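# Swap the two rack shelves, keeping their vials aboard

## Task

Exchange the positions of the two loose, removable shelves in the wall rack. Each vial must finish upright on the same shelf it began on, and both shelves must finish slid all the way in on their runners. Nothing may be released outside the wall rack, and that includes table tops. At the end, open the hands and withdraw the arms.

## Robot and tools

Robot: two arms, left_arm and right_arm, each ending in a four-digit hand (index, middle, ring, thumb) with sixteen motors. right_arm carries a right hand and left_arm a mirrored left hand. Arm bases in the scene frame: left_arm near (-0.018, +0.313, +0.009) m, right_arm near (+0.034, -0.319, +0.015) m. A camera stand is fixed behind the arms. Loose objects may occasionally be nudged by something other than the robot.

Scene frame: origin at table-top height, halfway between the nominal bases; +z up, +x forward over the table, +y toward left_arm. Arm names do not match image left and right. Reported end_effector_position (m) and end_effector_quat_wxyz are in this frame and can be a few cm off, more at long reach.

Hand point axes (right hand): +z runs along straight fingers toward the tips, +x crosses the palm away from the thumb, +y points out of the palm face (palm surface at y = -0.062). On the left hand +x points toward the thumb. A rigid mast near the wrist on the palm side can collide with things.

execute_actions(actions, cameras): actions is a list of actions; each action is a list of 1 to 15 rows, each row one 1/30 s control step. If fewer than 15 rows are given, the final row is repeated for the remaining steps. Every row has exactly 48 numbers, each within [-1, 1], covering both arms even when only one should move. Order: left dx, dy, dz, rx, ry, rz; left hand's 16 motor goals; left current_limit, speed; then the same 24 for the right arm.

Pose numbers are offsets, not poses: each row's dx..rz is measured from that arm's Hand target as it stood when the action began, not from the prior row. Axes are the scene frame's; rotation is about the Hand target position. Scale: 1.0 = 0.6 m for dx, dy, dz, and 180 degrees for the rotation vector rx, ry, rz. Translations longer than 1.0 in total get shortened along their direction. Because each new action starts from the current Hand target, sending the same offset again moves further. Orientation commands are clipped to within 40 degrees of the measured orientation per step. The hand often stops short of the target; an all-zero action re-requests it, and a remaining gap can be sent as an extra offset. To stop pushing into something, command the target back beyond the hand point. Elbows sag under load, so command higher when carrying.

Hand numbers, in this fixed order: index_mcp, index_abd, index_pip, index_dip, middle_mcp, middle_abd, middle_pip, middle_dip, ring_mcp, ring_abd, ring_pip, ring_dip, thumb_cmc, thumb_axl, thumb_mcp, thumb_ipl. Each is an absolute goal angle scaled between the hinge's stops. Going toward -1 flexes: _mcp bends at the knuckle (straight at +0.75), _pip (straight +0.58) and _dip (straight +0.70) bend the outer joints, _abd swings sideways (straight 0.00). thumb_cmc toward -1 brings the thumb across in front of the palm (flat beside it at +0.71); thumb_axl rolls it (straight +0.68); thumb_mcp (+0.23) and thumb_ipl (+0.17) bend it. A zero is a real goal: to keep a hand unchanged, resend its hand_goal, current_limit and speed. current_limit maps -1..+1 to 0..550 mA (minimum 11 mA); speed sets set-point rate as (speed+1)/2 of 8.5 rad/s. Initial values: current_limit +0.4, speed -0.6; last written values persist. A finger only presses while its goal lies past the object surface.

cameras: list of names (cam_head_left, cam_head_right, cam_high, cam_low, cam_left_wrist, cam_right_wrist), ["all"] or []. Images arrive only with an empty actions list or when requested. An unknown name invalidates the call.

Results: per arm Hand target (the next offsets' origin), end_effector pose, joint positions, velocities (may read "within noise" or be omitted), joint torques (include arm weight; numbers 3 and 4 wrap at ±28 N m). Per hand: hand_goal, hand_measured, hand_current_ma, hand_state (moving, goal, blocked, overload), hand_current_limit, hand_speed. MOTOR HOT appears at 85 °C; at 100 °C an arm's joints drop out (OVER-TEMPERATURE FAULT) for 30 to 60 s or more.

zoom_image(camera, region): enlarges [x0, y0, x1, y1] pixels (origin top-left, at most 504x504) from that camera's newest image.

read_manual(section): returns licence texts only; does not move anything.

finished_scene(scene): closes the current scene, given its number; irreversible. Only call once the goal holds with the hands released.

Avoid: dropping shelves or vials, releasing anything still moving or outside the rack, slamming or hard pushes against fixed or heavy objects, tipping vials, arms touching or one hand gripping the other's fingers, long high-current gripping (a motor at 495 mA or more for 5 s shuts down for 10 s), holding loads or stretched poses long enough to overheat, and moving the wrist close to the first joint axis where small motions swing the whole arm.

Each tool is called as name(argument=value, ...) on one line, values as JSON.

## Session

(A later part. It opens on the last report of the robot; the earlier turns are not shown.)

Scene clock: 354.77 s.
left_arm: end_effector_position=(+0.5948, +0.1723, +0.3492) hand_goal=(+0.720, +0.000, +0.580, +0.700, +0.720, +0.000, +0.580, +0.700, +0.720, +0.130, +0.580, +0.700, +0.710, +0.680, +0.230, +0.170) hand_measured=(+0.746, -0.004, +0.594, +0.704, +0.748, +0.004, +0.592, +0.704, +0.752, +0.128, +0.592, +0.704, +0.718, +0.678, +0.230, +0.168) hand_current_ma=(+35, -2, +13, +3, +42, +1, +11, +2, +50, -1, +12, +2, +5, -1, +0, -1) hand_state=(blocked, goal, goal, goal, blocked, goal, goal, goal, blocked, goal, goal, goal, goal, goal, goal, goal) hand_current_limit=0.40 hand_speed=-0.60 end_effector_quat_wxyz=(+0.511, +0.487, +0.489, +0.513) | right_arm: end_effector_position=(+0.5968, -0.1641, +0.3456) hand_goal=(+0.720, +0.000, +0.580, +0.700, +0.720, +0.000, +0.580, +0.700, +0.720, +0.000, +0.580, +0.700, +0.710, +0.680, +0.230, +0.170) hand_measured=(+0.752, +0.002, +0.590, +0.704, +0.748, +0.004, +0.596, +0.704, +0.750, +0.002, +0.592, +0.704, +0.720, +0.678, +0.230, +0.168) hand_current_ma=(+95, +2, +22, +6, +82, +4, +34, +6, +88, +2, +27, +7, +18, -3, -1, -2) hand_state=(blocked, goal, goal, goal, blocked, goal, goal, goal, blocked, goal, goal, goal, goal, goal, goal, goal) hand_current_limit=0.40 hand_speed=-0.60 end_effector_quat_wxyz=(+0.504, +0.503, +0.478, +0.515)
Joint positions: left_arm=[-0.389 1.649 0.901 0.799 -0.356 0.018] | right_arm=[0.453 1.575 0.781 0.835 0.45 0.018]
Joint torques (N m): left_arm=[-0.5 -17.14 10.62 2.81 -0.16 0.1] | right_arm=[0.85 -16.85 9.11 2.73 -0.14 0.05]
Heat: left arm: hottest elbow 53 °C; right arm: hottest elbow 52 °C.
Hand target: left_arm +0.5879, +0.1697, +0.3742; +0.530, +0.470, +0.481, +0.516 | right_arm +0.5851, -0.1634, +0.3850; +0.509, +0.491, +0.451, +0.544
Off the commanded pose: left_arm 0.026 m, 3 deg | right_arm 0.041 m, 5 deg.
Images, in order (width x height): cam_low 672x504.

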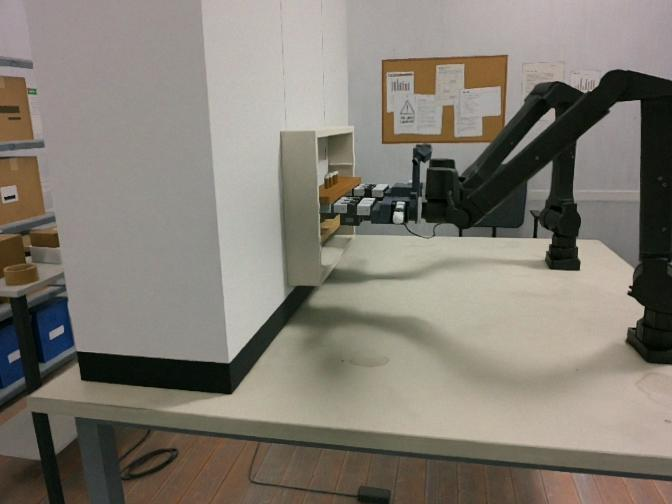

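execute_actions(actions=[[[-0.0075,0,0,0,0,0,0.72,0,0.58,0.7,0.72,0,0.58,0.7,0.72,0.13,0.58,0.7,0.71,0.68,0.23,0.17,0.4,-0.6,-0.0075,0,0.002,0,0,0,0.72,0,0.58,0.7,0.72,0,0.58,0.7,0.72,0,0.58,0.7,0.71,0.68,0.23,0.17,0.4,-0.6]],[[-0.0075,0,0,0,0,0,0.72,0,0.58,0.7,0.72,0,0.58,0.7,0.72,0.13,0.58,0.7,0.71,0.68,0.23,0.17,0.4,-0.6,-0.0075,0,0.001,0,0,0,0.72,0,0.58,0.7,0.72,0,0.58,0.7,0.72,0,0.58,0.7,0.71,0.68,0.23,0.17,0.4,-0.6]],[[-0.0075,0,0,0,0,0,0.72,0,0.58,0.7,0.72,0,0.58,0.7,0.72,0.13,0.58,0.7,0.71,0.68,0.23,0.17,0.4,-0.6,-0.0075,0,0,0,0,0,0.72,0,0.58,0.7,0.72,0,0.58,0.7,0.72,0,0.58,0.7,0.71,0.68,0.23,0.17,0.4,-0.6]]], cameras=["cam_low", "cam_high"])

zoom_image(camera="cam_high", region=[380, 120, 530, 410])

Scene clock: 358.47 s.
left_arm: end_effector_position=(+0.5819, +0.1722, +0.3492) hand_goal=(+0.720, +0.000, +0.580, +0.700, +0.720, +0.000, +0.580, +0.700, +0.720, +0.130, +0.580, +0.700, +0.710, +0.680, +0.230, +0.170) hand_measured=(+0.746, -0.004, +0.594, +0.706, +0.748, +0.004, +0.592, +0.704, +0.752, +0.128, +0.592, +0.704, +0.718, +0.678, +0.230, +0.168) hand_current_ma=(+36, -2, +13, +3, +42, +1, +11, +2, +49, -1, +11, +2, +5, -1, +0, -1) hand_state=(blocked, goal, goal, goal, blocked, goal, goal, goal, blocked, goal, goal, goal, goal, goal, goal, goal) hand_current_limit=0.40 hand_speed=-0.60 end_effector_quat_wxyz=(+0.509, +0.489, +0.490, +0.512) | right_arm: end_effector_position=(+0.5836, -0.1642, +0.3471) hand_goal=(+0.720, +0.000, +0.580, +0.700, +0.720, +0.000, +0.580, +0.700, +0.720, +0.000, +0.580, +0.700, +0.710, +0.680, +0.230, +0.170) hand_measured=(+0.752, +0.002, +0.590, +0.704, +0.748, +0.004, +0.596, +0.704, +0.750, +0.002, +0.594, +0.704, +0.720, +0.678, +0.230, +0.168) hand_current_ma=(+95, +2, +22, +6, +82, +4, +34, +6, +88, +2, +28, +7, +18, -3, -1, -2) hand_state=(blocked, goal, goal, goal, blocked, goal, goal, goal, blocked, goal, goal, goal, goal, goal, goal, goal) hand_current_limit=0.40 hand_speed=-0.60 end_effector_quat_wxyz=(+0.504, +0.503, +0.479, +0.514)
Joint positions: left_arm=[-0.4 1.62 0.866 0.799 -0.367 0.018] | right_arm=[0.466 1.543 0.749 0.832 0.464 0.018]
Joint torques (N m): left_arm=[-0.44 -16.62 10.48 3.14 -0.17 0.11] | right_arm=[0.73 -16.44 9.21 2.78 -0.13 0.03]
Heat: left arm: hottest elbow 53 °C; right arm: hottest elbow 51 °C.
Hand target: left_arm +0.5744, +0.1697, +0.3744; +0.530, +0.470, +0.481, +0.517 | right_arm +0.5717, -0.1635, +0.3869; +0.509, +0.491, +0.451, +0.544
Off the commanded pose: left_arm 0.026 m, 3 deg | right_arm 0.041 m, 5 deg.
Images, in order (width x height): cam_high 672x504, cam_low 672x504.

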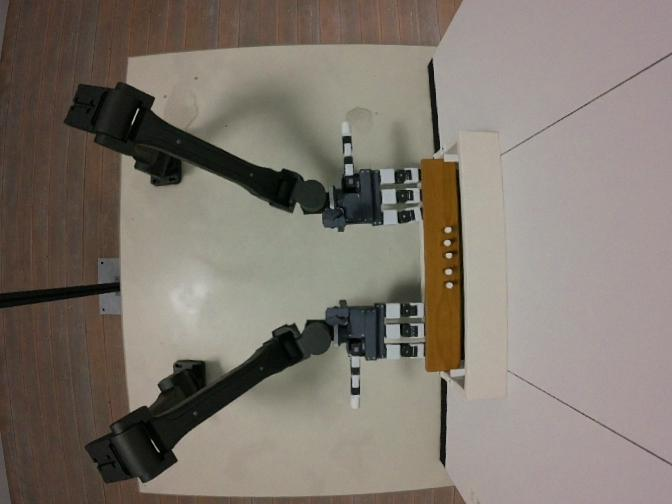

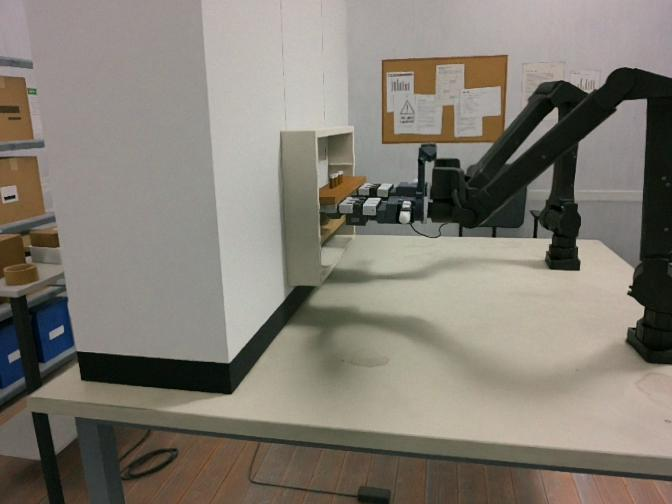

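Scaled by 1.738.

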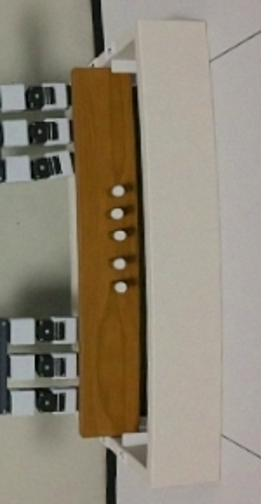

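execute_actions(actions=[[[-0.008,0,0,0,0,0,0.72,0,0.58,0.7,0.72,0,0.58,0.7,0.72,0.13,0.58,0.7,0.71,0.68,0.23,0.17,0.4,-0.6,-0.008,0,0.0005,0,0,0,0.72,0,0.58,0.7,0.72,0,0.58,0.7,0.72,0,0.58,0.7,0.71,0.68,0.23,0.17,0.4,-0.6]],[[-0.008,0,0,0,0,0,0.72,0,0.58,0.7,0.72,0,0.58,0.7,0.72,0.13,0.58,0.7,0.71,0.68,0.23,0.17,0.4,-0.6,-0.008,0,0.0005,0,0,0,0.72,0,0.58,0.7,0.72,0,0.58,0.7,0.72,0,0.58,0.7,0.71,0.68,0.23,0.17,0.4,-0.6]],[[-0.008,0,0,0,0,0,0.72,0,0.58,0.7,0.72,0,0.58,0.7,0.72,0.13,0.58,0.7,0.71,0.68,0.23,0.17,0.4,-0.6,-0.008,0,0.0005,0,0,0,0.72,0,0.58,0.7,0.72,0,0.58,0.7,0.72,0,0.58,0.7,0.71,0.68,0.23,0.17,0.4,-0.6]],[[-0.008,0,0,0,0,0,0.72,0,0.58,0.7,0.72,0,0.58,0.7,0.72,0.13,0.58,0.7,0.71,0.68,0.23,0.17,0.4,-0.6,-0.008,0,0.0005,0,0,0,0.72,0,0.58,0.7,0.72,0,0.58,0.7,0.72,0,0.58,0.7,0.71,0.68,0.23,0.17,0.4,-0.6]]])

execute_actions(actions=[[[-0.008,0,0,0,0,0,0.72,0,0.58,0.7,0.72,0,0.58,0.7,0.72,0.13,0.58,0.7,0.71,0.68,0.23,0.17,0.4,-0.6,-0.008,0,0.0005,0,0,0,0.72,0,0.58,0.7,0.72,0,0.58,0.7,0.72,0,0.58,0.7,0.71,0.68,0.23,0.17,0.4,-0.6]],[[-0.008,0,0,0,0,0,0.72,0,0.58,0.7,0.72,0,0.58,0.7,0.72,0.13,0.58,0.7,0.71,0.68,0.23,0.17,0.4,-0.6,-0.008,0,0.0005,0,0,0,0.72,0,0.58,0.7,0.72,0,0.58,0.7,0.72,0,0.58,0.7,0.71,0.68,0.23,0.17,0.4,-0.6]],[[-0.008,0,0,0,0,0,0.72,0,0.58,0.7,0.72,0,0.58,0.7,0.72,0.13,0.58,0.7,0.71,0.68,0.23,0.17,0.4,-0.6,-0.008,0,0.0005,0,0,0,0.72,0,0.58,0.7,0.72,0,0.58,0.7,0.72,0,0.58,0.7,0.71,0.68,0.23,0.17,0.4,-0.6]],[[-0.008,0,0,0,0,0,0.72,0,0.58,0.7,0.72,0,0.58,0.7,0.72,0.13,0.58,0.7,0.71,0.68,0.23,0.17,0.4,-0.6,-0.008,0,0.0005,0,0,0,0.72,0,0.58,0.7,0.72,0,0.58,0.7,0.72,0,0.58,0.7,0.71,0.68,0.23,0.17,0.4,-0.6]]], cameras=["cam_low", "cam_high"])

Scene clock: 362.17 s.
left_arm: end_effector_position=(+0.5634, +0.1718, +0.3486) hand_goal=(+0.720, +0.000, +0.580, +0.700, +0.720, +0.000, +0.580, +0.700, +0.720, +0.130, +0.580, +0.700, +0.710, +0.680, +0.230, +0.170) hand_measured=(+0.748, -0.004, +0.596, +0.706, +0.748, +0.004, +0.592, +0.704, +0.750, +0.128, +0.592, +0.704, +0.718, +0.678, +0.230, +0.168) hand_current_ma=(+40, -2, +15, +3, +42, +1, +11, +2, +44, -1, +10, +2, +5, -1, +0, -1) hand_state=(blocked, goal, goal, goal, blocked, goal, goal, goal, blocked, goal, goal, goal, goal, goal, goal, goal) hand_current_limit=0.40 hand_speed=-0.60 end_effector_quat_wxyz=(+0.507, +0.491, +0.491, +0.511) | right_arm: end_effector_position=(+0.5641, -0.1641, +0.3492) hand_goal=(+0.720, +0.000, +0.580, +0.700, +0.720, +0.000, +0.580, +0.700, +0.720, +0.000, +0.580, +0.700, +0.710, +0.680, +0.230, +0.170) hand_measured=(+0.752, +0.002, +0.590, +0.704, +0.750, +0.004, +0.596, +0.704, +0.754, +0.002, +0.596, +0.704, +0.720, +0.678, +0.230, +0.168) hand_current_ma=(+93, +2, +21, +6, +87, +4, +35, +6, +100, +2, +33, +7, +18, -3, -1, -2) hand_state=(blocked, goal, goal, goal, blocked, goal, goal, goal, blocked, goal, goal, goal, goal, goal, goal, goal) hand_current_limit=0.40 hand_speed=-0.60 end_effector_quat_wxyz=(+0.503, +0.504, +0.479, +0.514)
Joint positions: left_arm=[-0.415 1.578 0.817 0.799 -0.383 0.018] | right_arm=[0.487 1.497 0.704 0.832 0.485 0.018]
Joint torques (N m): left_arm=[-0.38 -15.74 10.33 3.58 -0.17 0.12] | right_arm=[0.73 -15.5 9.24 2.93 -0.13 0]
Heat: left arm: hottest elbow 53 °C; right arm: hottest elbow 51 °C.
Hand target: left_arm +0.5553, +0.1697, +0.3743; +0.530, +0.470, +0.481, +0.516 | right_arm +0.5525, -0.1636, +0.3881; +0.509, +0.491, +0.451, +0.544
Off the commanded pose: left_arm 0.027 m, 4 deg | right_arm 0.041 m, 5 deg.

Scene clock: 364.37 s.
left_arm: end_effector_position=(+0.5444, +0.1719, +0.3491) hand_goal=(+0.720, +0.000, +0.580, +0.700, +0.720, +0.000, +0.580, +0.700, +0.720, +0.130, +0.580, +0.700, +0.710, +0.680, +0.230, +0.170) hand_measured=(+0.750, -0.004, +0.596, +0.706, +0.748, +0.004, +0.592, +0.704, +0.748, +0.128, +0.590, +0.704, +0.718, +0.678, +0.230, +0.168) hand_current_ma=(+44, -1, +16, +3, +42, +1, +11, +2, +40, -1, +9, +2, +5, -1, +0, -1) hand_state=(blocked, goal, goal, goal, blocked, goal, goal, goal, blocked, goal, goal, goal, goal, goal, goal, goal) hand_current_limit=0.40 hand_speed=-0.60 end_effector_quat_wxyz=(+0.506, +0.491, +0.492, +0.511) | right_arm: end_effector_position=(+0.5444, -0.1638, +0.3522) hand_goal=(+0.720, +0.000, +0.580, +0.700, +0.720, +0.000, +0.580, +0.700, +0.720, +0.000, +0.580, +0.700, +0.710, +0.680, +0.230, +0.170) hand_measured=(+0.750, +0.002, +0.590, +0.704, +0.750, +0.004, +0.596, +0.704, +0.756, +0.002, +0.596, +0.706, +0.720, +0.678, +0.230, +0.168) hand_current_ma=(+86, +2, +19, +6, +88, +4, +36, +6, +110, +2, +37, +9, +18, -3, -1, -2) hand_state=(blocked, goal, goal, goal, blocked, goal, goal, goal, blocked, goal, goal, goal, goal, goal, goal, goal) hand_current_limit=0.40 hand_speed=-0.60 end_effector_quat_wxyz=(+0.503, +0.503, +0.478, +0.515)
Joint positions: left_arm=[-0.432 1.535 0.768 0.804 -0.4 0.018] | right_arm=[0.511 1.45 0.66 0.832 0.509 0.017]
Joint torques (N m): left_arm=[-0.5 -14.97 10.25 3.69 -0.15 0.15] | right_arm=[0.79 -14.56 9.31 2.89 -0.13 -0.02]
Heat: left arm: hottest elbow 53 °C; right arm: hottest elbow 51 °C.
Hand target: left_arm +0.5360, +0.1697, +0.3744; +0.530, +0.470, +0.481, +0.516 | right_arm +0.5333, -0.1634, +0.3892; +0.509, +0.491, +0.451, +0.544
Off the commanded pose: left_arm 0.027 m, 4 deg | right_arm 0.039 m, 5 deg.
Images, in order (width x height): cam_high 672x504, cam_low 672x504.

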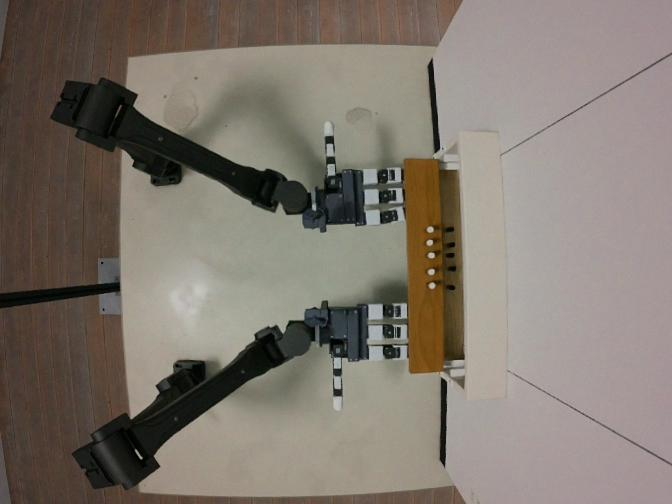

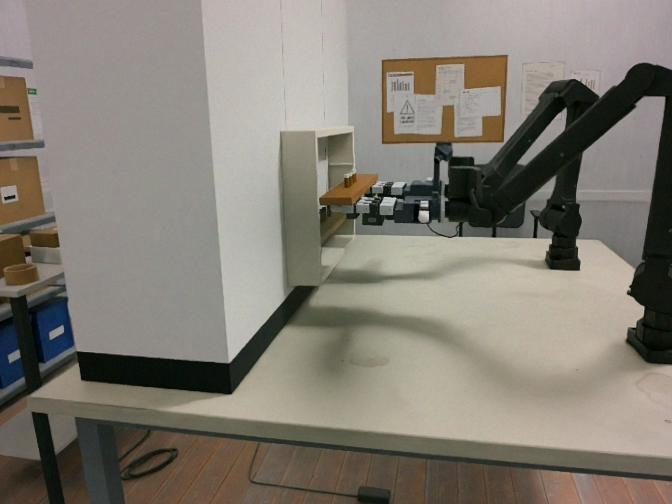

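execute_actions(actions=[[[-0.008,0,0.001,0,0,0,0.72,0,0.58,0.7,0.72,0,0.58,0.7,0.72,0.13,0.58,0.7,0.71,0.68,0.23,0.17,0.4,-0.6,-0.008,0,-0.001,0,0,0,0.72,0,0.58,0.7,0.72,0,0.58,0.7,0.72,0,0.58,0.7,0.71,0.68,0.23,0.17,0.4,-0.6]],[[-0.008,0,0.001,0,0,0,0.72,0,0.58,0.7,0.72,0,0.58,0.7,0.72,0.13,0.58,0.7,0.71,0.68,0.23,0.17,0.4,-0.6,-0.008,0,-0.001,0,0,0,0.72,0,0.58,0.7,0.72,0,0.58,0.7,0.72,0,0.58,0.7,0.71,0.68,0.23,0.17,0.4,-0.6]],[[-0.008,0,0.003,0,0,0,0.72,0,0.58,0.7,0.72,0,0.58,0.7,0.72,0.13,0.58,0.7,0.71,0.68,0.23,0.17,0.4,-0.6,-0.008,0,0.001,0,0,0,0.72,0,0.58,0.7,0.72,0,0.58,0.7,0.72,0,0.58,0.7,0.71,0.68,0.23,0.17,0.4,-0.6]],[[-0.007,0,0.005,0,0,0,0.72,0,0.58,0.7,0.72,0,0.58,0.7,0.72,0.13,0.58,0.7,0.71,0.68,0.23,0.17,0.4,-0.6,-0.007,0,0.004,0,0,0,0.72,0,0.58,0.7,0.72,0,0.58,0.7,0.72,0,0.58,0.7,0.71,0.68,0.23,0.17,0.4,-0.6]]])

execute_actions(actions=[[[-0.006,0,0.006,0,0,0,0.72,0,0.58,0.7,0.72,0,0.58,0.7,0.72,0.13,0.58,0.7,0.71,0.68,0.23,0.17,0.4,-0.6,-0.006,0,0.006,0,0,0,0.72,0,0.58,0.7,0.72,0,0.58,0.7,0.72,0,0.58,0.7,0.71,0.68,0.23,0.17,0.4,-0.6]],[[-0.004,0,0.007,0,0,0,0.72,0,0.58,0.7,0.72,0,0.58,0.7,0.72,0.13,0.58,0.7,0.71,0.68,0.23,0.17,0.4,-0.6,-0.004,0,0.007,0,0,0,0.72,0,0.58,0.7,0.72,0,0.58,0.7,0.72,0,0.58,0.7,0.71,0.68,0.23,0.17,0.4,-0.6]],[[-0.002,0,0.008,0,0,0,0.72,0,0.58,0.7,0.72,0,0.58,0.7,0.72,0.13,0.58,0.7,0.71,0.68,0.23,0.17,0.4,-0.6,-0.002,0,0.008,0,0,0,0.72,0,0.58,0.7,0.72,0,0.58,0.7,0.72,0,0.58,0.7,0.71,0.68,0.23,0.17,0.4,-0.6]]], cameras=["cam_low"])

Scene clock: 368.30 s.
left_arm: end_effector_position=(+0.5245, +0.1724, +0.3577) hand_goal=(+0.720, +0.000, +0.580, +0.700, +0.720, +0.000, +0.580, +0.700, +0.720, +0.130, +0.580, +0.700, +0.710, +0.680, +0.230, +0.170) hand_measured=(+0.750, -0.004, +0.596, +0.706, +0.748, +0.004, +0.592, +0.704, +0.748, +0.128, +0.592, +0.704, +0.718, +0.678, +0.230, +0.168) hand_current_ma=(+44, -1, +16, +3, +42, +1, +11, +2, +40, +0, +10, +2, +5, -1, +0, -1) hand_state=(blocked, goal, goal, goal, blocked, goal, goal, goal, blocked, goal, goal, goal, goal, goal, goal, goal) hand_current_limit=0.40 hand_speed=-0.60 end_effector_quat_wxyz=(+0.510, +0.487, +0.490, +0.512) | right_arm: end_effector_position=(+0.5247, -0.1641, +0.3593) hand_goal=(+0.720, +0.000, +0.580, +0.700, +0.720, +0.000, +0.580, +0.700, +0.720, +0.000, +0.580, +0.700, +0.710, +0.680, +0.230, +0.170) hand_measured=(+0.750, +0.002, +0.590, +0.704, +0.750, +0.004, +0.596, +0.704, +0.756, +0.002, +0.596, +0.706, +0.720, +0.678, +0.230, +0.168) hand_current_ma=(+85, +2, +19, +6, +88, +4, +36, +6, +110, +2, +37, +9, +18, -3, -1, -2) hand_state=(blocked, goal, goal, goal, blocked, goal, goal, goal, blocked, goal, goal, goal, goal, goal, goal, goal) hand_current_limit=0.40 hand_speed=-0.60 end_effector_quat_wxyz=(+0.505, +0.502, +0.474, +0.519)
Joint positions: left_arm=[-0.45 1.482 0.727 0.804 -0.419 0.018] | right_arm=[0.536 1.397 0.622 0.83 0.533 0.014]
Joint torques (N m): left_arm=[-0.67 -14.27 10.51 3.15 -0.13 0.16] | right_arm=[0.73 -13.33 9.26 2.76 -0.12 -0.03]
Heat: left arm: hottest elbow 53 °C; right arm: hottest elbow 51 °C.
Hand target: left_arm +0.5174, +0.1697, +0.3804; +0.530, +0.470, +0.481, +0.516 | right_arm +0.5146, -0.1635, +0.3910; +0.509, +0.491, +0.451, +0.544
Off the commanded pose: left_arm 0.024 m, 3 deg | right_arm 0.033 m, 4 deg.

Scene clock: 370.00 s.
left_arm: end_effector_position=(+0.5159, +0.1731, +0.3713) hand_goal=(+0.720, +0.000, +0.580, +0.700, +0.720, +0.000, +0.580, +0.700, +0.720, +0.130, +0.580, +0.700, +0.710, +0.680, +0.230, +0.170) hand_measured=(+0.748, -0.002, +0.594, +0.706, +0.748, +0.004, +0.592, +0.704, +0.750, +0.128, +0.594, +0.704, +0.718, +0.678, +0.230, +0.168) hand_current_ma=(+39, -1, +13, +3, +42, +1, +11, +2, +46, +0, +12, +2, +5, -1, +0, -1) hand_state=(blocked, goal, goal, goal, blocked, goal, goal, goal, blocked, goal, goal, goal, goal, goal, goal, goal) hand_current_limit=0.40 hand_speed=-0.60 end_effector_quat_wxyz=(+0.514, +0.483, +0.489, +0.513) | right_arm: end_effector_position=(+0.5170, -0.1641, +0.3722) hand_goal=(+0.720, +0.000, +0.580, +0.700, +0.720, +0.000, +0.580, +0.700, +0.720, +0.000, +0.580, +0.700, +0.710, +0.680, +0.230, +0.170) hand_measured=(+0.750, +0.002, +0.590, +0.704, +0.750, +0.004, +0.596, +0.704, +0.756, +0.002, +0.596, +0.706, +0.720, +0.678, +0.230, +0.168) hand_current_ma=(+85, +2, +19, +6, +88, +4, +36, +6, +110, +2, +37, +9, +18, -3, -1, -2) hand_state=(blocked, goal, goal, goal, blocked, goal, goal, goal, blocked, goal, goal, goal, goal, goal, goal, goal) hand_current_limit=0.40 hand_speed=-0.60 end_effector_quat_wxyz=(+0.505, +0.501, +0.473, +0.520)
Joint positions: left_arm=[-0.457 1.44 0.72 0.782 -0.426 0.018] | right_arm=[0.546 1.349 0.62 0.787 0.543 0.014]
Joint torques (N m): left_arm=[-0.56 -13.86 11.03 2.43 -0.13 0.18] | right_arm=[0.79 -12.69 9.78 2.58 -0.14 -0.03]
Heat: left arm: hottest elbow 53 °C; right arm: hottest elbow 51 °C.
Hand target: left_arm +0.5102, +0.1698, +0.3929; +0.530, +0.470, +0.481, +0.516 | right_arm +0.5074, -0.1635, +0.4036; +0.509, +0.491, +0.451, +0.544
Off the commanded pose: left_arm 0.023 m, 3 deg | right_arm 0.033 m, 4 deg.
Images, in order (width x height): cam_low 672x504.

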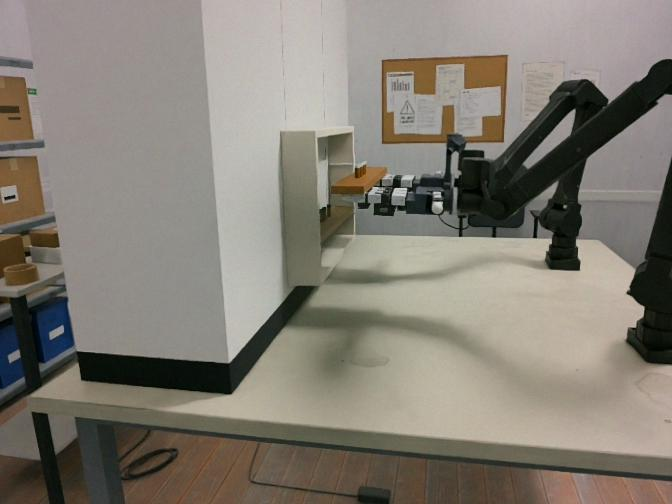

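execute_actions(actions=[[[-0.002,0,0.008,0,0.002,0,0.72,0,0.58,0.7,0.72,0,0.58,0.7,0.72,0.13,0.58,0.7,0.71,0.68,0.23,0.17,0.4,-0.6,-0.002,0,0.008,0,0.001,0,0.72,0,0.58,0.7,0.72,0,0.58,0.7,0.72,0,0.58,0.7,0.71,0.68,0.23,0.17,0.4,-0.6]],[[-0.002,0,0.008,0,0.002,0,0.72,0,0.58,0.7,0.72,0,0.58,0.7,0.72,0.13,0.58,0.7,0.71,0.68,0.23,0.17,0.4,-0.6,-0.002,0,0.008,0,0.001,0,0.72,0,0.58,0.7,0.72,0,0.58,0.7,0.72,0,0.58,0.7,0.71,0.68,0.23,0.17,0.4,-0.6]],[[-0.002,0,0.008,0,0.002,0,0.72,0,0.58,0.7,0.72,0,0.58,0.7,0.72,0.13,0.58,0.7,0.71,0.68,0.23,0.17,0.4,-0.6,-0.002,0,0.008,0,0.001,0,0.72,0,0.58,0.7,0.72,0,0.58,0.7,0.72,0,0.58,0.7,0.71,0.68,0.23,0.17,0.4,-0.6]]])

execute_actions(actions=[[[-0.002,0,0.008,0,0.001,0,0.72,0,0.58,0.7,0.72,0,0.58,0.7,0.72,0.13,0.58,0.7,0.71,0.68,0.23,0.17,0.4,-0.6,-0.002,0,0.008,0,0.001,0,0.72,0,0.58,0.7,0.72,0,0.58,0.7,0.72,0,0.58,0.7,0.71,0.68,0.23,0.17,0.4,-0.6]],[[-0.002,0,0.008,0,0.001,0,0.72,0,0.58,0.7,0.72,0,0.58,0.7,0.72,0.13,0.58,0.7,0.71,0.68,0.23,0.17,0.4,-0.6,-0.002,0,0.008,0,0.001,0,0.72,0,0.58,0.7,0.72,0,0.58,0.7,0.72,0,0.58,0.7,0.71,0.68,0.23,0.17,0.4,-0.6]],[[-0.002,0,0.008,0,0.001,0,0.72,0,0.58,0.7,0.72,0,0.58,0.7,0.72,0.13,0.58,0.7,0.71,0.68,0.23,0.17,0.4,-0.6,-0.002,0,0.008,0,0.001,0,0.72,0,0.58,0.7,0.72,0,0.58,0.7,0.72,0,0.58,0.7,0.71,0.68,0.23,0.17,0.4,-0.6]]], cameras=["cam_low"])

zoom_image(camera="cam_low", region=[290, 130, 460, 230])

Scene clock: 373.33 s.
left_arm: end_effector_position=(+0.5107, +0.1724, +0.3805) hand_goal=(+0.720, +0.000, +0.580, +0.700, +0.720, +0.000, +0.580, +0.700, +0.720, +0.130, +0.580, +0.700, +0.710, +0.680, +0.230, +0.170) hand_measured=(+0.748, -0.002, +0.596, +0.706, +0.748, +0.004, +0.594, +0.706, +0.750, +0.128, +0.592, +0.704, +0.718, +0.678, +0.230, +0.168) hand_current_ma=(+43, -1, +14, +3, +42, +1, +12, +3, +46, +0, +11, +2, +5, -1, +0, -1) hand_state=(blocked, goal, goal, goal, blocked, goal, goal, goal, blocked, goal, goal, goal, goal, goal, goal, goal) hand_current_limit=0.40 hand_speed=-0.60 end_effector_quat_wxyz=(+0.505, +0.493, +0.493, +0.509) | right_arm: end_effector_position=(+0.5116, -0.1637, +0.3806) hand_goal=(+0.720, +0.000, +0.580, +0.700, +0.720, +0.000, +0.580, +0.700, +0.720, +0.000, +0.580, +0.700, +0.710, +0.680, +0.230, +0.170) hand_measured=(+0.754, +0.002, +0.592, +0.704, +0.750, +0.004, +0.596, +0.704, +0.754, +0.002, +0.594, +0.706, +0.720, +0.678, +0.230, +0.168) hand_current_ma=(+99, +2, +23, +6, +89, +4, +37, +7, +102, +2, +32, +9, +18, -3, -1, -2) hand_state=(blocked, goal, goal, goal, blocked, goal, goal, goal, blocked, goal, goal, goal, goal, goal, goal, goal) hand_current_limit=0.40 hand_speed=-0.60 end_effector_quat_wxyz=(+0.502, +0.503, +0.481, +0.513)
Joint positions: left_arm=[-0.464 1.388 0.72 0.699 -0.432 0.018] | right_arm=[0.554 1.3 0.62 0.716 0.549 0.014]
Joint torques (N m): left_arm=[-0.5 -13.33 12.3 2.39 -0.14 0.11] | right_arm=[0.62 -12.16 11.19 2.58 -0.09 0.02]
Heat: left arm: hottest elbow 53 °C; right arm: hottest elbow 51 °C.
Hand target: left_arm +0.5067, +0.1697, +0.4072; +0.525, +0.475, +0.486, +0.512 | right_arm +0.5038, -0.1635, +0.4180; +0.507, +0.494, +0.454, +0.542
Off the commanded pose: left_arm 0.027 m, 3 deg | right_arm 0.038 m, 5 deg.

Scene clock: 375.03 s.
left_arm: end_effector_position=(+0.5056, +0.1725, +0.3882) hand_goal=(+0.720, +0.000, +0.580, +0.700, +0.720, +0.000, +0.580, +0.700, +0.720, +0.130, +0.580, +0.700, +0.710, +0.680, +0.230, +0.170) hand_measured=(+0.750, -0.002, +0.596, +0.706, +0.748, +0.004, +0.594, +0.706, +0.750, +0.128, +0.592, +0.704, +0.718, +0.678, +0.230, +0.168) hand_current_ma=(+44, -1, +15, +3, +42, +1, +12, +3, +45, +0, +11, +2, +5, -1, +0, -1) hand_state=(blocked, goal, goal, goal, blocked, goal, goal, goal, blocked, goal, goal, goal, goal, goal, goal, goal) hand_current_limit=0.40 hand_speed=-0.60 end_effector_quat_wxyz=(+0.499, +0.499, +0.496, +0.505) | right_arm: end_effector_position=(+0.5061, -0.1640, +0.3876) hand_goal=(+0.720, +0.000, +0.580, +0.700, +0.720, +0.000, +0.580, +0.700, +0.720, +0.000, +0.580, +0.700, +0.710, +0.680, +0.230, +0.170) hand_measured=(+0.756, +0.002, +0.592, +0.704, +0.750, +0.002, +0.596, +0.704, +0.752, +0.002, +0.594, +0.706, +0.720, +0.678, +0.230, +0.168) hand_current_ma=(+110, +1, +26, +6, +89, +3, +37, +7, +92, +2, +28, +9, +18, -3, -1, -2) hand_state=(blocked, goal, goal, goal, blocked, goal, goal, goal, blocked, goal, goal, goal, goal, goal, goal, goal) hand_current_limit=0.40 hand_speed=-0.60 end_effector_quat_wxyz=(+0.500, +0.506, +0.489, +0.505)
Joint positions: left_arm=[-0.47 1.345 0.72 0.634 -0.437 0.013] | right_arm=[0.561 1.253 0.62 0.645 0.556 0.016]
Joint torques (N m): left_arm=[-0.5 -12.98 13.57 2.39 -0.2 0.1] | right_arm=[0.85 -11.52 12.63 2.62 -0.06 0.05]
Heat: left arm: hottest elbow 53 °C; right arm: hottest elbow 52 °C.
Hand target: left_arm +0.5030, +0.1697, +0.4217; +0.523, +0.477, +0.489, +0.510 | right_arm +0.5002, -0.1635, +0.4324; +0.504, +0.496, +0.456, +0.540
Off the commanded pose: left_arm 0.034 m, 4 deg | right_arm 0.045 m, 6 deg.
Images, in order (width x height): cam_low 672x504.

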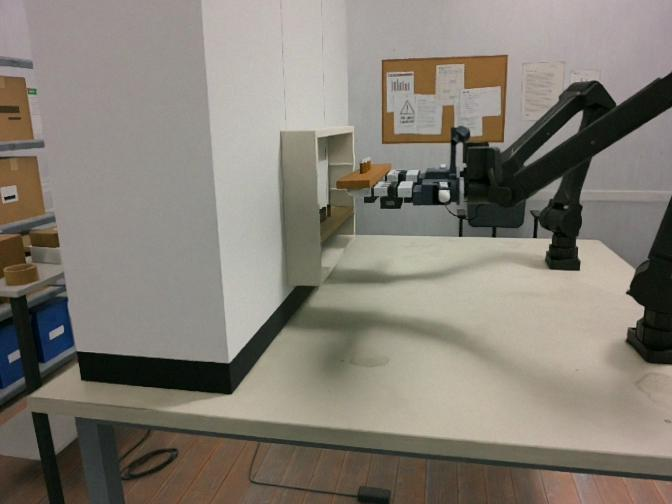

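Scaled by 2.965.

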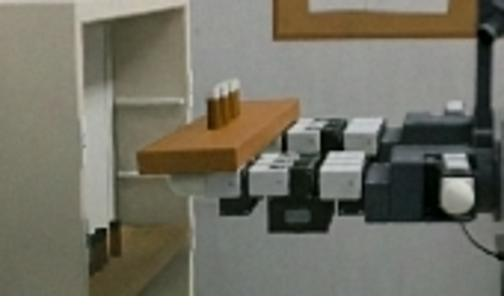

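execute_actions(actions=[[[-0.001,0,0.008,0,-0.004,0,0.72,0,0.58,0.7,0.72,0,0.58,0.7,0.72,0.13,0.58,0.7,0.71,0.68,0.23,0.17,0.4,-0.6,-0.001,0,0.008,0,-0.004,0,0.72,0,0.58,0.7,0.72,0,0.58,0.7,0.72,0,0.58,0.7,0.71,0.68,0.23,0.17,0.4,-0.6]],[[-0.001,0,0.008,0,-0.004,0,0.72,0,0.58,0.7,0.72,0,0.58,0.7,0.72,0.13,0.58,0.7,0.71,0.68,0.23,0.17,0.4,-0.6,-0.001,0,0.008,0,-0.004,0,0.72,0,0.58,0.7,0.72,0,0.58,0.7,0.72,0,0.58,0.7,0.71,0.68,0.23,0.17,0.4,-0.6]]])

execute_actions(actions=[[[-0.001,0,0.007,0,-0.003,0,0.72,0,0.58,0.7,0.72,0,0.58,0.7,0.72,0.13,0.58,0.7,0.71,0.68,0.23,0.17,0.4,-0.6,-0.001,0,0.007,0,-0.003,0,0.72,0,0.58,0.7,0.72,0,0.58,0.7,0.72,0,0.58,0.7,0.71,0.68,0.23,0.17,0.4,-0.6]],[[-0.001,0,0.007,0,-0.003,0,0.72,0,0.58,0.7,0.72,0,0.58,0.7,0.72,0.13,0.58,0.7,0.71,0.68,0.23,0.17,0.4,-0.6,-0.001,0,0.007,0,-0.003,0,0.72,0,0.58,0.7,0.72,0,0.58,0.7,0.72,0,0.58,0.7,0.71,0.68,0.23,0.17,0.4,-0.6]]])

Scene clock: 377.30 s.
left_arm: end_effector_position=(+0.5054, +0.1726, +0.3886) hand_goal=(+0.720, +0.000, +0.580, +0.700, +0.720, +0.000, +0.580, +0.700, +0.720, +0.130, +0.580, +0.700, +0.710, +0.680, +0.230, +0.170) hand_measured=(+0.750, -0.002, +0.596, +0.706, +0.748, +0.004, +0.594, +0.706, +0.750, +0.128, +0.592, +0.704, +0.718, +0.678, +0.230, +0.168) hand_current_ma=(+44, -1, +15, +3, +42, +1, +12, +3, +45, +0, +11, +2, +5, -1, +0, -1) hand_state=(blocked, goal, goal, goal, blocked, goal, goal, goal, blocked, goal, goal, goal, goal, goal, goal, goal) hand_current_limit=0.40 hand_speed=-0.60 end_effector_quat_wxyz=(+0.499, +0.499, +0.496, +0.505) | right_arm: end_effector_position=(+0.5059, -0.1641, +0.3882) hand_goal=(+0.720, +0.000, +0.580, +0.700, +0.720, +0.000, +0.580, +0.700, +0.720, +0.000, +0.580, +0.700, +0.710, +0.680, +0.230, +0.170) hand_measured=(+0.756, +0.002, +0.592, +0.704, +0.750, +0.002, +0.596, +0.704, +0.752, +0.002, +0.594, +0.706, +0.720, +0.678, +0.230, +0.168) hand_current_ma=(+110, +1, +26, +6, +89, +3, +37, +7, +92, +2, +28, +9, +18, -3, -1, -2) hand_state=(blocked, goal, goal, goal, blocked, goal, goal, goal, blocked, goal, goal, goal, goal, goal, goal, goal) hand_current_limit=0.40 hand_speed=-0.60 end_effector_quat_wxyz=(+0.500, +0.505, +0.489, +0.505)
Joint positions: left_arm=[-0.47 1.344 0.72 0.634 -0.437 0.013] | right_arm=[0.561 1.252 0.62 0.645 0.556 0.015]
Joint torques (N m): left_arm=[-0.38 -13.22 14.06 3.1 -0.13 0.21] | right_arm=[0.44 -12.04 13.2 3.32 -0.15 -0.11]
Heat: left arm: hottest elbow 54 °C; right arm: hottest elbow 52 °C.
Hand target: left_arm +0.5018, +0.1697, +0.4312; +0.529, +0.470, +0.482, +0.516 | right_arm +0.4990, -0.1634, +0.4420; +0.510, +0.489, +0.450, +0.546
Off the commanded pose: left_arm 0.043 m, 5 deg | right_arm 0.054 m, 7 deg.

Scene clock: 378.50 s.
left_arm: end_effector_position=(+0.5042, +0.1731, +0.3913) hand_goal=(+0.720, +0.000, +0.580, +0.700, +0.720, +0.000, +0.580, +0.700, +0.720, +0.130, +0.580, +0.700, +0.710, +0.680, +0.230, +0.170) hand_measured=(+0.750, -0.002, +0.596, +0.706, +0.748, +0.004, +0.594, +0.706, +0.750, +0.128, +0.592, +0.704, +0.718, +0.678, +0.230, +0.168) hand_current_ma=(+44, -1, +15, +3, +42, +1, +12, +3, +45, +0, +11, +2, +5, -1, +0, -1) hand_state=(blocked, goal, goal, goal, blocked, goal, goal, goal, blocked, goal, goal, goal, goal, goal, goal, goal) hand_current_limit=0.40 hand_speed=-0.60 end_effector_quat_wxyz=(+0.501, +0.498, +0.495, +0.506) | right_arm: end_effector_position=(+0.5045, -0.1642, +0.3916) hand_goal=(+0.720, +0.000, +0.580, +0.700, +0.720, +0.000, +0.580, +0.700, +0.720, +0.000, +0.580, +0.700, +0.710, +0.680, +0.230, +0.170) hand_measured=(+0.756, +0.000, +0.592, +0.704, +0.750, +0.002, +0.596, +0.704, +0.750, +0.002, +0.592, +0.706, +0.720, +0.678, +0.230, +0.168) hand_current_ma=(+110, +1, +26, +6, +89, +3, +37, +7, +87, +2, +27, +9, +18, -3, -1, -2) hand_state=(blocked, goal, goal, goal, blocked, goal, goal, goal, blocked, goal, goal, goal, goal, goal, goal, goal) hand_current_limit=0.40 hand_speed=-0.60 end_effector_quat_wxyz=(+0.503, +0.502, +0.489, +0.505)
Joint positions: left_arm=[-0.47 1.339 0.72 0.634 -0.437 0.014] | right_arm=[0.561 1.245 0.62 0.645 0.556 0.005]
Joint torques (N m): left_arm=[-0.26 -13.04 14.64 3.48 -0.09 0.29] | right_arm=[0.15 -11.58 13.71 3.71 -0.25 -0.12]
Heat: left arm: hottest elbow 54 °C; right arm: hottest elbow 52 °C.
Hand target: left_arm +0.5006, +0.1696, +0.4396; +0.534, +0.466, +0.477, +0.520 | right_arm +0.4978, -0.1635, +0.4505; +0.514, +0.484, +0.445, +0.551
Off the commanded pose: left_arm 0.049 m, 6 deg | right_arm 0.059 m, 8 deg.

execute_actions(actions=[[[-0.001,0,0.007,0,-0.002,0,0.72,0,0.58,0.7,0.72,0,0.58,0.7,0.72,0.13,0.58,0.7,0.71,0.68,0.23,0.17,0.4,-0.6,-0.001,0,0.007,0,-0.002,0,0.72,0,0.58,0.7,0.72,0,0.58,0.7,0.72,0,0.58,0.7,0.71,0.68,0.23,0.17,0.4,-0.6]],[[-0.001,0,0.007,0,-0.001,0,0.72,0,0.58,0.7,0.72,0,0.58,0.7,0.72,0.13,0.58,0.7,0.71,0.68,0.23,0.17,0.4,-0.6,-0.001,0,0.007,0,-0.001,0,0.72,0,0.58,0.7,0.72,0,0.58,0.7,0.72,0,0.58,0.7,0.71,0.68,0.23,0.17,0.4,-0.6]]])

execute_actions(actions=[[[-0.001,0,0.006,0,0,0,0.72,0,0.58,0.7,0.72,0,0.58,0.7,0.72,0.13,0.58,0.7,0.71,0.68,0.23,0.17,0.4,-0.6,-0.001,0,0.006,0,0,0,0.72,0,0.58,0.7,0.72,0,0.58,0.7,0.72,0,0.58,0.7,0.71,0.68,0.23,0.17,0.4,-0.6]],[[-0.001,0,0.006,0,0,0,0.72,0,0.58,0.7,0.72,0,0.58,0.7,0.72,0.13,0.58,0.7,0.71,0.68,0.23,0.17,0.4,-0.6,-0.001,0,0.006,0,0,0,0.72,0,0.58,0.7,0.72,0,0.58,0.7,0.72,0,0.58,0.7,0.71,0.68,0.23,0.17,0.4,-0.6]]], cameras=["cam_low"])

Scene clock: 380.63 s.
left_arm: end_effector_position=(+0.5012, +0.1741, +0.3980) hand_goal=(+0.720, +0.000, +0.580, +0.700, +0.720, +0.000, +0.580, +0.700, +0.720, +0.130, +0.580, +0.700, +0.710, +0.680, +0.230, +0.170) hand_measured=(+0.750, -0.002, +0.596, +0.706, +0.748, +0.002, +0.594, +0.706, +0.750, +0.128, +0.592, +0.704, +0.718, +0.678, +0.230, +0.168) hand_current_ma=(+44, -1, +15, +3, +42, +1, +12, +3, +45, +0, +11, +2, +5, -1, +0, -1) hand_state=(blocked, goal, goal, goal, blocked, goal, goal, goal, blocked, goal, goal, goal, goal, goal, goal, goal) hand_current_limit=0.40 hand_speed=-0.60 end_effector_quat_wxyz=(+0.504, +0.494, +0.493, +0.509) | right_arm: end_effector_position=(+0.5016, -0.1652, +0.3979) hand_goal=(+0.720, +0.000, +0.580, +0.700, +0.720, +0.000, +0.580, +0.700, +0.720, +0.000, +0.580, +0.700, +0.710, +0.680, +0.230, +0.170) hand_measured=(+0.756, +0.000, +0.592, +0.704, +0.750, +0.002, +0.596, +0.704, +0.750, +0.002, +0.592, +0.706, +0.720, +0.678, +0.230, +0.168) hand_current_ma=(+112, +0, +27, +6, +89, +2, +37, +7, +86, +2, +27, +9, +18, -3, -1, -2) hand_state=(blocked, goal, goal, goal, blocked, goal, goal, goal, blocked, goal, goal, goal, goal, goal, goal, goal) hand_current_limit=0.40 hand_speed=-0.60 end_effector_quat_wxyz=(+0.506, +0.499, +0.487, +0.508)
Joint positions: left_arm=[-0.47 1.326 0.72 0.634 -0.437 0.018] | right_arm=[0.561 1.232 0.62 0.645 0.555 -0.002]
Joint torques (N m): left_arm=[-0.32 -12.92 15.41 3.12 -0.08 0.28] | right_arm=[0.32 -11.4 14.46 3.37 -0.23 -0.11]
Heat: left arm: hottest elbow 54 °C; right arm: hottest elbow 53 °C.
Hand target: left_arm +0.4994, +0.1697, +0.4481; +0.536, +0.463, +0.475, +0.522 | right_arm +0.4967, -0.1634, +0.4587; +0.516, +0.482, +0.443, +0.553
Off the commanded pose: left_arm 0.050 m, 6 deg | right_arm 0.061 m, 8 deg.

Scene clock: 381.83 s.
left_arm: end_effector_position=(+0.4979, +0.1747, +0.4045) hand_goal=(+0.720, +0.000, +0.580, +0.700, +0.720, +0.000, +0.580, +0.700, +0.720, +0.130, +0.580, +0.700, +0.710, +0.680, +0.230, +0.170) hand_measured=(+0.750, -0.002, +0.596, +0.706, +0.748, +0.002, +0.594, +0.706, +0.750, +0.128, +0.592, +0.704, +0.718, +0.678, +0.230, +0.168) hand_current_ma=(+44, -1, +15, +3, +42, +1, +12, +3, +45, +0, +11, +2, +5, -1, +0, -1) hand_state=(blocked, goal, goal, goal, blocked, goal, goal, goal, blocked, goal, goal, goal, goal, goal, goal, goal) hand_current_limit=0.40 hand_speed=-0.60 end_effector_quat_wxyz=(+0.507, +0.492, +0.491, +0.510) | right_arm: end_effector_position=(+0.4983, -0.1664, +0.4043) hand_goal=(+0.720, +0.000, +0.580, +0.700, +0.720, +0.000, +0.580, +0.700, +0.720, +0.000, +0.580, +0.700, +0.710, +0.680, +0.230, +0.170) hand_measured=(+0.756, +0.000, +0.592, +0.704, +0.750, +0.002, +0.596, +0.704, +0.750, +0.002, +0.592, +0.706, +0.720, +0.678, +0.230, +0.168) hand_current_ma=(+112, +0, +27, +6, +89, +2, +37, +7, +86, +2, +27, +9, +18, -3, -1, -2) hand_state=(blocked, goal, goal, goal, blocked, goal, goal, goal, blocked, goal, goal, goal, goal, goal, goal, goal) hand_current_limit=0.40 hand_speed=-0.60 end_effector_quat_wxyz=(+0.507, +0.498, +0.484, +0.511)
Joint positions: left_arm=[-0.471 1.311 0.72 0.628 -0.437 0.021] | right_arm=[0.562 1.215 0.62 0.639 0.555 -0.005]
Joint torques (N m): left_arm=[-0.44 -12.69 16.14 2.4 -0.13 0.27] | right_arm=[0.32 -11.22 15.38 2.63 -0.18 -0.08]
Heat: left arm: hottest elbow 55 °C; right arm: hottest elbow 53 °C.
Hand target: left_arm +0.4982, +0.1698, +0.4553; +0.536, +0.463, +0.475, +0.522 | right_arm +0.4954, -0.1635, +0.4660; +0.516, +0.482, +0.442, +0.553
Off the commanded pose: left_arm 0.051 m, 5 deg | right_arm 0.062 m, 7 deg.
Images, in order (width x height): cam_low 672x504.

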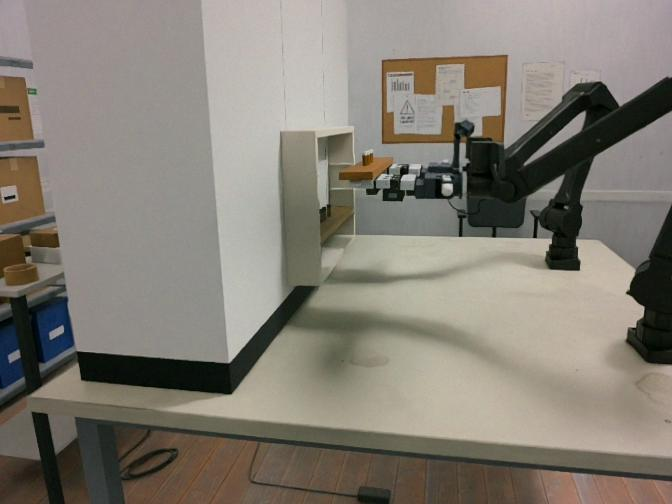

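execute_actions(actions=[[[0,0,0.006,0,0,0,0.72,0,0.58,0.7,0.72,0,0.58,0.7,0.72,0.13,0.58,0.7,0.71,0.68,0.23,0.17,0.4,-0.6,0,0,0.006,0,0,0,0.72,0,0.58,0.7,0.72,0,0.58,0.7,0.72,0,0.58,0.7,0.71,0.68,0.23,0.17,0.4,-0.6]],[[0,0,0.006,0,0,0,0.72,0,0.58,0.7,0.72,0,0.58,0.7,0.72,0.13,0.58,0.7,0.71,0.68,0.23,0.17,0.4,-0.6,0,0,0.006,0,0,0,0.72,0,0.58,0.7,0.72,0,0.58,0.7,0.72,0,0.58,0.7,0.71,0.68,0.23,0.17,0.4,-0.6]]])

execute_actions(actions=[[[0.003,0,0.005,0,0.001,0,0.72,0,0.58,0.7,0.72,0,0.58,0.7,0.72,0.13,0.58,0.7,0.71,0.68,0.23,0.17,0.4,-0.6,0.003,0,0.005,0,0.001,0,0.72,0,0.58,0.7,0.72,0,0.58,0.7,0.72,0,0.58,0.7,0.71,0.68,0.23,0.17,0.4,-0.6]],[[0.004,0,0.004,0,0.001,0,0.72,0,0.58,0.7,0.72,0,0.58,0.7,0.72,0.13,0.58,0.7,0.71,0.68,0.23,0.17,0.4,-0.6,0.004,0,0.004,0,0.001,0,0.72,0,0.58,0.7,0.72,0,0.58,0.7,0.72,0,0.58,0.7,0.71,0.68,0.23,0.17,0.4,-0.6]]])

Scene clock: 384.13 s.
left_arm: end_effector_position=(+0.4967, +0.1744, +0.4059) hand_goal=(+0.720, +0.000, +0.580, +0.700, +0.720, +0.000, +0.580, +0.700, +0.720, +0.130, +0.580, +0.700, +0.710, +0.680, +0.230, +0.170) hand_measured=(+0.750, -0.002, +0.596, +0.706, +0.748, +0.002, +0.594, +0.706, +0.750, +0.128, +0.592, +0.704, +0.718, +0.678, +0.230, +0.168) hand_current_ma=(+44, -1, +15, +3, +42, +1, +12, +3, +45, +0, +11, +2, +5, -1, +0, -1) hand_state=(blocked, goal, goal, goal, blocked, goal, goal, goal, blocked, goal, goal, goal, goal, goal, goal, goal) hand_current_limit=0.40 hand_speed=-0.60 end_effector_quat_wxyz=(+0.504, +0.496, +0.491, +0.509) | right_arm: end_effector_position=(+0.4969, -0.1664, +0.4058) hand_goal=(+0.720, +0.000, +0.580, +0.700, +0.720, +0.000, +0.580, +0.700, +0.720, +0.000, +0.580, +0.700, +0.710, +0.680, +0.230, +0.170) hand_measured=(+0.758, -0.002, +0.592, +0.704, +0.750, +0.000, +0.596, +0.704, +0.750, +0.002, +0.592, +0.706, +0.720, +0.678, +0.230, +0.168) hand_current_ma=(+114, -1, +28, +6, +89, +0, +37, +7, +85, +1, +26, +9, +18, -3, -1, -2) hand_state=(blocked, goal, goal, goal, blocked, goal, goal, goal, blocked, goal, goal, goal, goal, goal, goal, goal) hand_current_limit=0.40 hand_speed=-0.60 end_effector_quat_wxyz=(+0.506, +0.498, +0.487, +0.509)
Joint positions: left_arm=[-0.472 1.298 0.721 0.606 -0.437 0.021] | right_arm=[0.564 1.202 0.62 0.616 0.555 -0.005]
Joint torques (N m): left_arm=[-0.38 -12.63 16.96 2.45 -0.14 0.27] | right_arm=[0.44 -11.11 16.2 2.61 -0.15 -0.09]
Heat: left arm: hottest elbow 56 °C; right arm: hottest elbow 54 °C.
Hand target: left_arm +0.4982, +0.1696, +0.4624; +0.536, +0.463, +0.475, +0.522 | right_arm +0.4954, -0.1634, +0.4732; +0.516, +0.482, +0.442, +0.553
Off the commanded pose: left_arm 0.057 m, 6 deg | right_arm 0.068 m, 8 deg.

Scene clock: 385.33 s.
left_arm: end_effector_position=(+0.5003, +0.1727, +0.4100) hand_goal=(+0.720, +0.000, +0.580, +0.700, +0.720, +0.000, +0.580, +0.700, +0.720, +0.130, +0.580, +0.700, +0.710, +0.680, +0.230, +0.170) hand_measured=(+0.750, -0.002, +0.596, +0.706, +0.748, +0.002, +0.594, +0.706, +0.750, +0.128, +0.592, +0.704, +0.718, +0.678, +0.230, +0.168) hand_current_ma=(+44, -1, +15, +3, +42, +1, +12, +3, +45, +0, +11, +2, +5, -1, +0, -1) hand_state=(blocked, goal, goal, goal, blocked, goal, goal, goal, blocked, goal, goal, goal, goal, goal, goal, goal) hand_current_limit=0.40 hand_speed=-0.60 end_effector_quat_wxyz=(+0.501, +0.499, +0.493, +0.508) | right_arm: end_effector_position=(+0.4989, -0.1649, +0.4079) hand_goal=(+0.720, +0.000, +0.580, +0.700, +0.720, +0.000, +0.580, +0.700, +0.720, +0.000, +0.580, +0.700, +0.710, +0.680, +0.230, +0.170) hand_measured=(+0.760, -0.002, +0.594, +0.706, +0.750, +0.000, +0.596, +0.704, +0.746, +0.002, +0.590, +0.704, +0.720, +0.678, +0.230, +0.168) hand_current_ma=(+123, -1, +32, +8, +89, +0, +37, +7, +74, +1, +21, +8, +18, -3, -1, -2) hand_state=(blocked, goal, goal, goal, blocked, goal, goal, goal, blocked, goal, goal, goal, goal, goal, goal, goal) hand_current_limit=0.40 hand_speed=-0.60 end_effector_quat_wxyz=(+0.505, +0.499, +0.492, +0.505)
Joint positions: left_arm=[-0.472 1.296 0.738 0.578 -0.437 0.021] | right_arm=[0.564 1.197 0.63 0.589 0.554 -0.005]
Joint torques (N m): left_arm=[0.03 -12.63 17.25 2.47 -0.01 0.25] | right_arm=[0.03 -10.93 16.94 2.59 -0.26 -0.05]
Heat: left arm: hottest elbow 56 °C; right arm: hottest elbow 54 °C.
Hand target: left_arm +0.5024, +0.1697, +0.4679; +0.535, +0.465, +0.476, +0.521 | right_arm +0.4997, -0.1634, +0.4786; +0.515, +0.483, +0.444, +0.551
Off the commanded pose: left_arm 0.058 m, 6 deg | right_arm 0.071 m, 8 deg.

execute_actions(actions=[[[0.005,0,0.003,0,-0.003,0,0.72,0,0.58,0.7,0.72,0,0.58,0.7,0.72,0.13,0.58,0.7,0.71,0.68,0.23,0.17,0.4,-0.6,0.005,0,0.004,0,-0.003,0,0.72,0,0.58,0.7,0.72,0,0.58,0.7,0.72,0,0.58,0.7,0.71,0.68,0.23,0.17,0.4,-0.6]],[[0.005,0,0.001,0,-0.003,0,0.72,0,0.58,0.7,0.72,0,0.58,0.7,0.72,0.13,0.58,0.7,0.71,0.68,0.23,0.17,0.4,-0.6,0.005,0,0.002,0,-0.003,0,0.72,0,0.58,0.7,0.72,0,0.58,0.7,0.72,0,0.58,0.7,0.71,0.68,0.23,0.17,0.4,-0.6]]])

Scene clock: 387.27 s.
left_arm: end_effector_position=(+0.5017, +0.1714, +0.4172) hand_goal=(+0.720, +0.000, +0.580, +0.700, +0.720, +0.000, +0.580, +0.700, +0.720, +0.130, +0.580, +0.700, +0.710, +0.680, +0.230, +0.170) hand_measured=(+0.750, -0.002, +0.596, +0.706, +0.748, +0.002, +0.594, +0.706, +0.750, +0.130, +0.594, +0.704, +0.718, +0.678, +0.230, +0.168) hand_current_ma=(+44, -1, +15, +3, +42, +1, +12, +3, +45, +0, +12, +2, +5, -1, +0, -1) hand_state=(blocked, goal, goal, goal, blocked, goal, goal, goal, blocked, goal, goal, goal, goal, goal, goal, goal) hand_current_limit=0.40 hand_speed=-0.60 end_effector_quat_wxyz=(+0.505, +0.496, +0.489, +0.510) | right_arm: end_effector_position=(+0.5009, -0.1645, +0.4141) hand_goal=(+0.720, +0.000, +0.580, +0.700, +0.720, +0.000, +0.580, +0.700, +0.720, +0.000, +0.580, +0.700, +0.710, +0.680, +0.230, +0.170) hand_measured=(+0.760, +0.000, +0.594, +0.706, +0.750, +0.002, +0.596, +0.704, +0.746, +0.002, +0.590, +0.704, +0.720, +0.678, +0.230, +0.168) hand_current_ma=(+124, +0, +32, +8, +89, +1, +37, +7, +74, +1, +20, +8, +18, -3, -1, -2) hand_state=(blocked, goal, goal, goal, blocked, goal, goal, goal, blocked, goal, goal, goal, goal, goal, goal, goal) hand_current_limit=0.40 hand_speed=-0.60 end_effector_quat_wxyz=(+0.505, +0.496, +0.489, +0.509)
Joint positions: left_arm=[-0.472 1.296 0.751 0.578 -0.434 0.026] | right_arm=[0.56 1.197 0.641 0.589 0.545 -0.007]
Joint torques (N m): left_arm=[0.5 -11.22 17.39 3.66 0.22 0.28] | right_arm=[-0.5 -9.41 17.05 3.66 -0.39 -0.11]
Heat: left arm: hottest elbow 57 °C; right arm: hottest elbow 55 °C.
Hand target: left_arm +0.5084, +0.1697, +0.4704; +0.539, +0.460, +0.471, +0.525 | right_arm +0.5057, -0.1634, +0.4821; +0.519, +0.478, +0.439, +0.556
Off the commanded pose: left_arm 0.054 m, 6 deg | right_arm 0.068 m, 8 deg.

execute_actions(actions=[[[0.006,0,-0.003,0,-0.001,0,0.72,0,0.58,0.7,0.72,0,0.58,0.7,0.72,0.13,0.58,0.7,0.71,0.68,0.23,0.17,0.4,-0.6,0.006,0,-0.001,0,-0.001,0,0.72,0,0.58,0.7,0.72,0,0.58,0.7,0.72,0,0.58,0.7,0.71,0.68,0.23,0.17,0.4,-0.6]],[[0.006,0,-0.003,0,-0.001,0,0.72,0,0.58,0.7,0.72,0,0.58,0.7,0.72,0.13,0.58,0.7,0.71,0.68,0.23,0.17,0.4,-0.6,0.006,0,-0.001,0,-0.001,0,0.72,0,0.58,0.7,0.72,0,0.58,0.7,0.72,0,0.58,0.7,0.71,0.68,0.23,0.17,0.4,-0.6]]])

execute_actions(actions=[[[0.006,0,-0.003,0,0,0,0.72,0,0.58,0.7,0.72,0,0.58,0.7,0.72,0.13,0.58,0.7,0.71,0.68,0.23,0.17,0.4,-0.6,0.006,0,-0.002,0,0,0,0.72,0,0.58,0.7,0.72,0,0.58,0.7,0.72,0,0.58,0.7,0.71,0.68,0.23,0.17,0.4,-0.6]],[[0.006,0,-0.002,0,0,0,0.72,0,0.58,0.7,0.72,0,0.58,0.7,0.72,0.13,0.58,0.7,0.71,0.68,0.23,0.17,0.4,-0.6,0.006,0,-0.002,0,0,0,0.72,0,0.58,0.7,0.72,0,0.58,0.7,0.72,0,0.58,0.7,0.71,0.68,0.23,0.17,0.4,-0.6]]])

Scene clock: 390.00 s.
left_arm: end_effector_position=(+0.5079, +0.1706, +0.4171) hand_goal=(+0.720, +0.000, +0.580, +0.700, +0.720, +0.000, +0.580, +0.700, +0.720, +0.130, +0.580, +0.700, +0.710, +0.680, +0.230, +0.170) hand_measured=(+0.750, -0.002, +0.596, +0.706, +0.748, +0.004, +0.594, +0.706, +0.750, +0.130, +0.594, +0.704, +0.718, +0.678, +0.230, +0.168) hand_current_ma=(+44, +0, +15, +3, +43, +1, +12, +3, +45, +0, +12, +2, +5, -1, +0, -1) hand_state=(blocked, goal, goal, goal, blocked, goal, goal, goal, blocked, goal, goal, goal, goal, goal, goal, goal) hand_current_limit=0.40 hand_speed=-0.60 end_effector_quat_wxyz=(+0.508, +0.494, +0.487, +0.511) | right_arm: end_effector_position=(+0.5057, -0.1658, +0.4165) hand_goal=(+0.720, +0.000, +0.580, +0.700, +0.720, +0.000, +0.580, +0.700, +0.720, +0.000, +0.580, +0.700, +0.710, +0.680, +0.230, +0.170) hand_measured=(+0.760, +0.000, +0.594, +0.706, +0.750, +0.002, +0.596, +0.704, +0.746, +0.002, +0.592, +0.704, +0.720, +0.678, +0.230, +0.168) hand_current_ma=(+124, +0, +32, +8, +89, +2, +37, +7, +74, +1, +24, +8, +18, -3, -1, -2) hand_state=(blocked, goal, goal, goal, blocked, goal, goal, goal, blocked, goal, goal, goal, goal, goal, goal, goal) hand_current_limit=0.40 hand_speed=-0.60 end_effector_quat_wxyz=(+0.508, +0.494, +0.487, +0.511)
Joint positions: left_arm=[-0.466 1.318 0.764 0.596 -0.425 0.027] | right_arm=[0.548 1.209 0.652 0.601 0.534 -0.013]
Joint torques (N m): left_arm=[0.56 -10.7 17.11 3.84 0.19 0.27] | right_arm=[-0.32 -8.59 17.18 3.93 -0.41 -0.06]
Heat: left arm: hottest elbow 58 °C; right arm: hottest elbow 55 °C.
Hand target: left_arm +0.5156, +0.1696, +0.4667; +0.540, +0.458, +0.470, +0.527 | right_arm +0.5128, -0.1635, +0.4810; +0.520, +0.476, +0.438, +0.557
Off the commanded pose: left_arm 0.050 m, 6 deg | right_arm 0.065 m, 8 deg.

Scene clock: 391.20 s.
left_arm: end_effector_position=(+0.5146, +0.1706, +0.4148) hand_goal=(+0.720, +0.000, +0.580, +0.700, +0.720, +0.000, +0.580, +0.700, +0.720, +0.130, +0.580, +0.700, +0.710, +0.680, +0.230, +0.170) hand_measured=(+0.750, -0.002, +0.596, +0.706, +0.748, +0.004, +0.594, +0.706, +0.750, +0.130, +0.594, +0.704, +0.718, +0.678, +0.230, +0.168) hand_current_ma=(+44, +0, +15, +3, +43, +1, +12, +3, +45, +0, +12, +2, +5, -1, +0, -1) hand_state=(blocked, goal, goal, goal, blocked, goal, goal, goal, blocked, goal, goal, goal, goal, goal, goal, goal) hand_current_limit=0.40 hand_speed=-0.60 end_effector_quat_wxyz=(+0.508, +0.494, +0.487, +0.511) | right_arm: end_effector_position=(+0.5125, -0.1656, +0.4144) hand_goal=(+0.720, +0.000, +0.580, +0.700, +0.720, +0.000, +0.580, +0.700, +0.720, +0.000, +0.580, +0.700, +0.710, +0.680, +0.230, +0.170) hand_measured=(+0.760, +0.000, +0.594, +0.706, +0.750, +0.002, +0.596, +0.704, +0.746, +0.002, +0.592, +0.704, +0.720, +0.678, +0.230, +0.168) hand_current_ma=(+124, +0, +32, +8, +89, +2, +37, +7, +74, +2, +24, +8, +18, -3, -1, -2) hand_state=(blocked, goal, goal, goal, blocked, goal, goal, goal, blocked, goal, goal, goal, goal, goal, goal, goal) hand_current_limit=0.40 hand_speed=-0.60 end_effector_quat_wxyz=(+0.508, +0.493, +0.488, +0.511)
Joint positions: left_arm=[-0.459 1.339 0.775 0.606 -0.417 0.027] | right_arm=[0.539 1.23 0.662 0.611 0.524 -0.013]
Joint torques (N m): left_arm=[0.79 -11.16 17.07 3.82 0.2 0.26] | right_arm=[-0.62 -8.47 17.09 3.93 -0.4 -0.05]
Heat: left arm: hottest elbow 58 °C; right arm: hottest elbow 55 °C.
Hand target: left_arm +0.5228, +0.1697, +0.4637; +0.541, +0.458, +0.470, +0.527 | right_arm +0.5201, -0.1634, +0.4786; +0.521, +0.476, +0.438, +0.557
Off the commanded pose: left_arm 0.050 m, 6 deg | right_arm 0.065 m, 8 deg.


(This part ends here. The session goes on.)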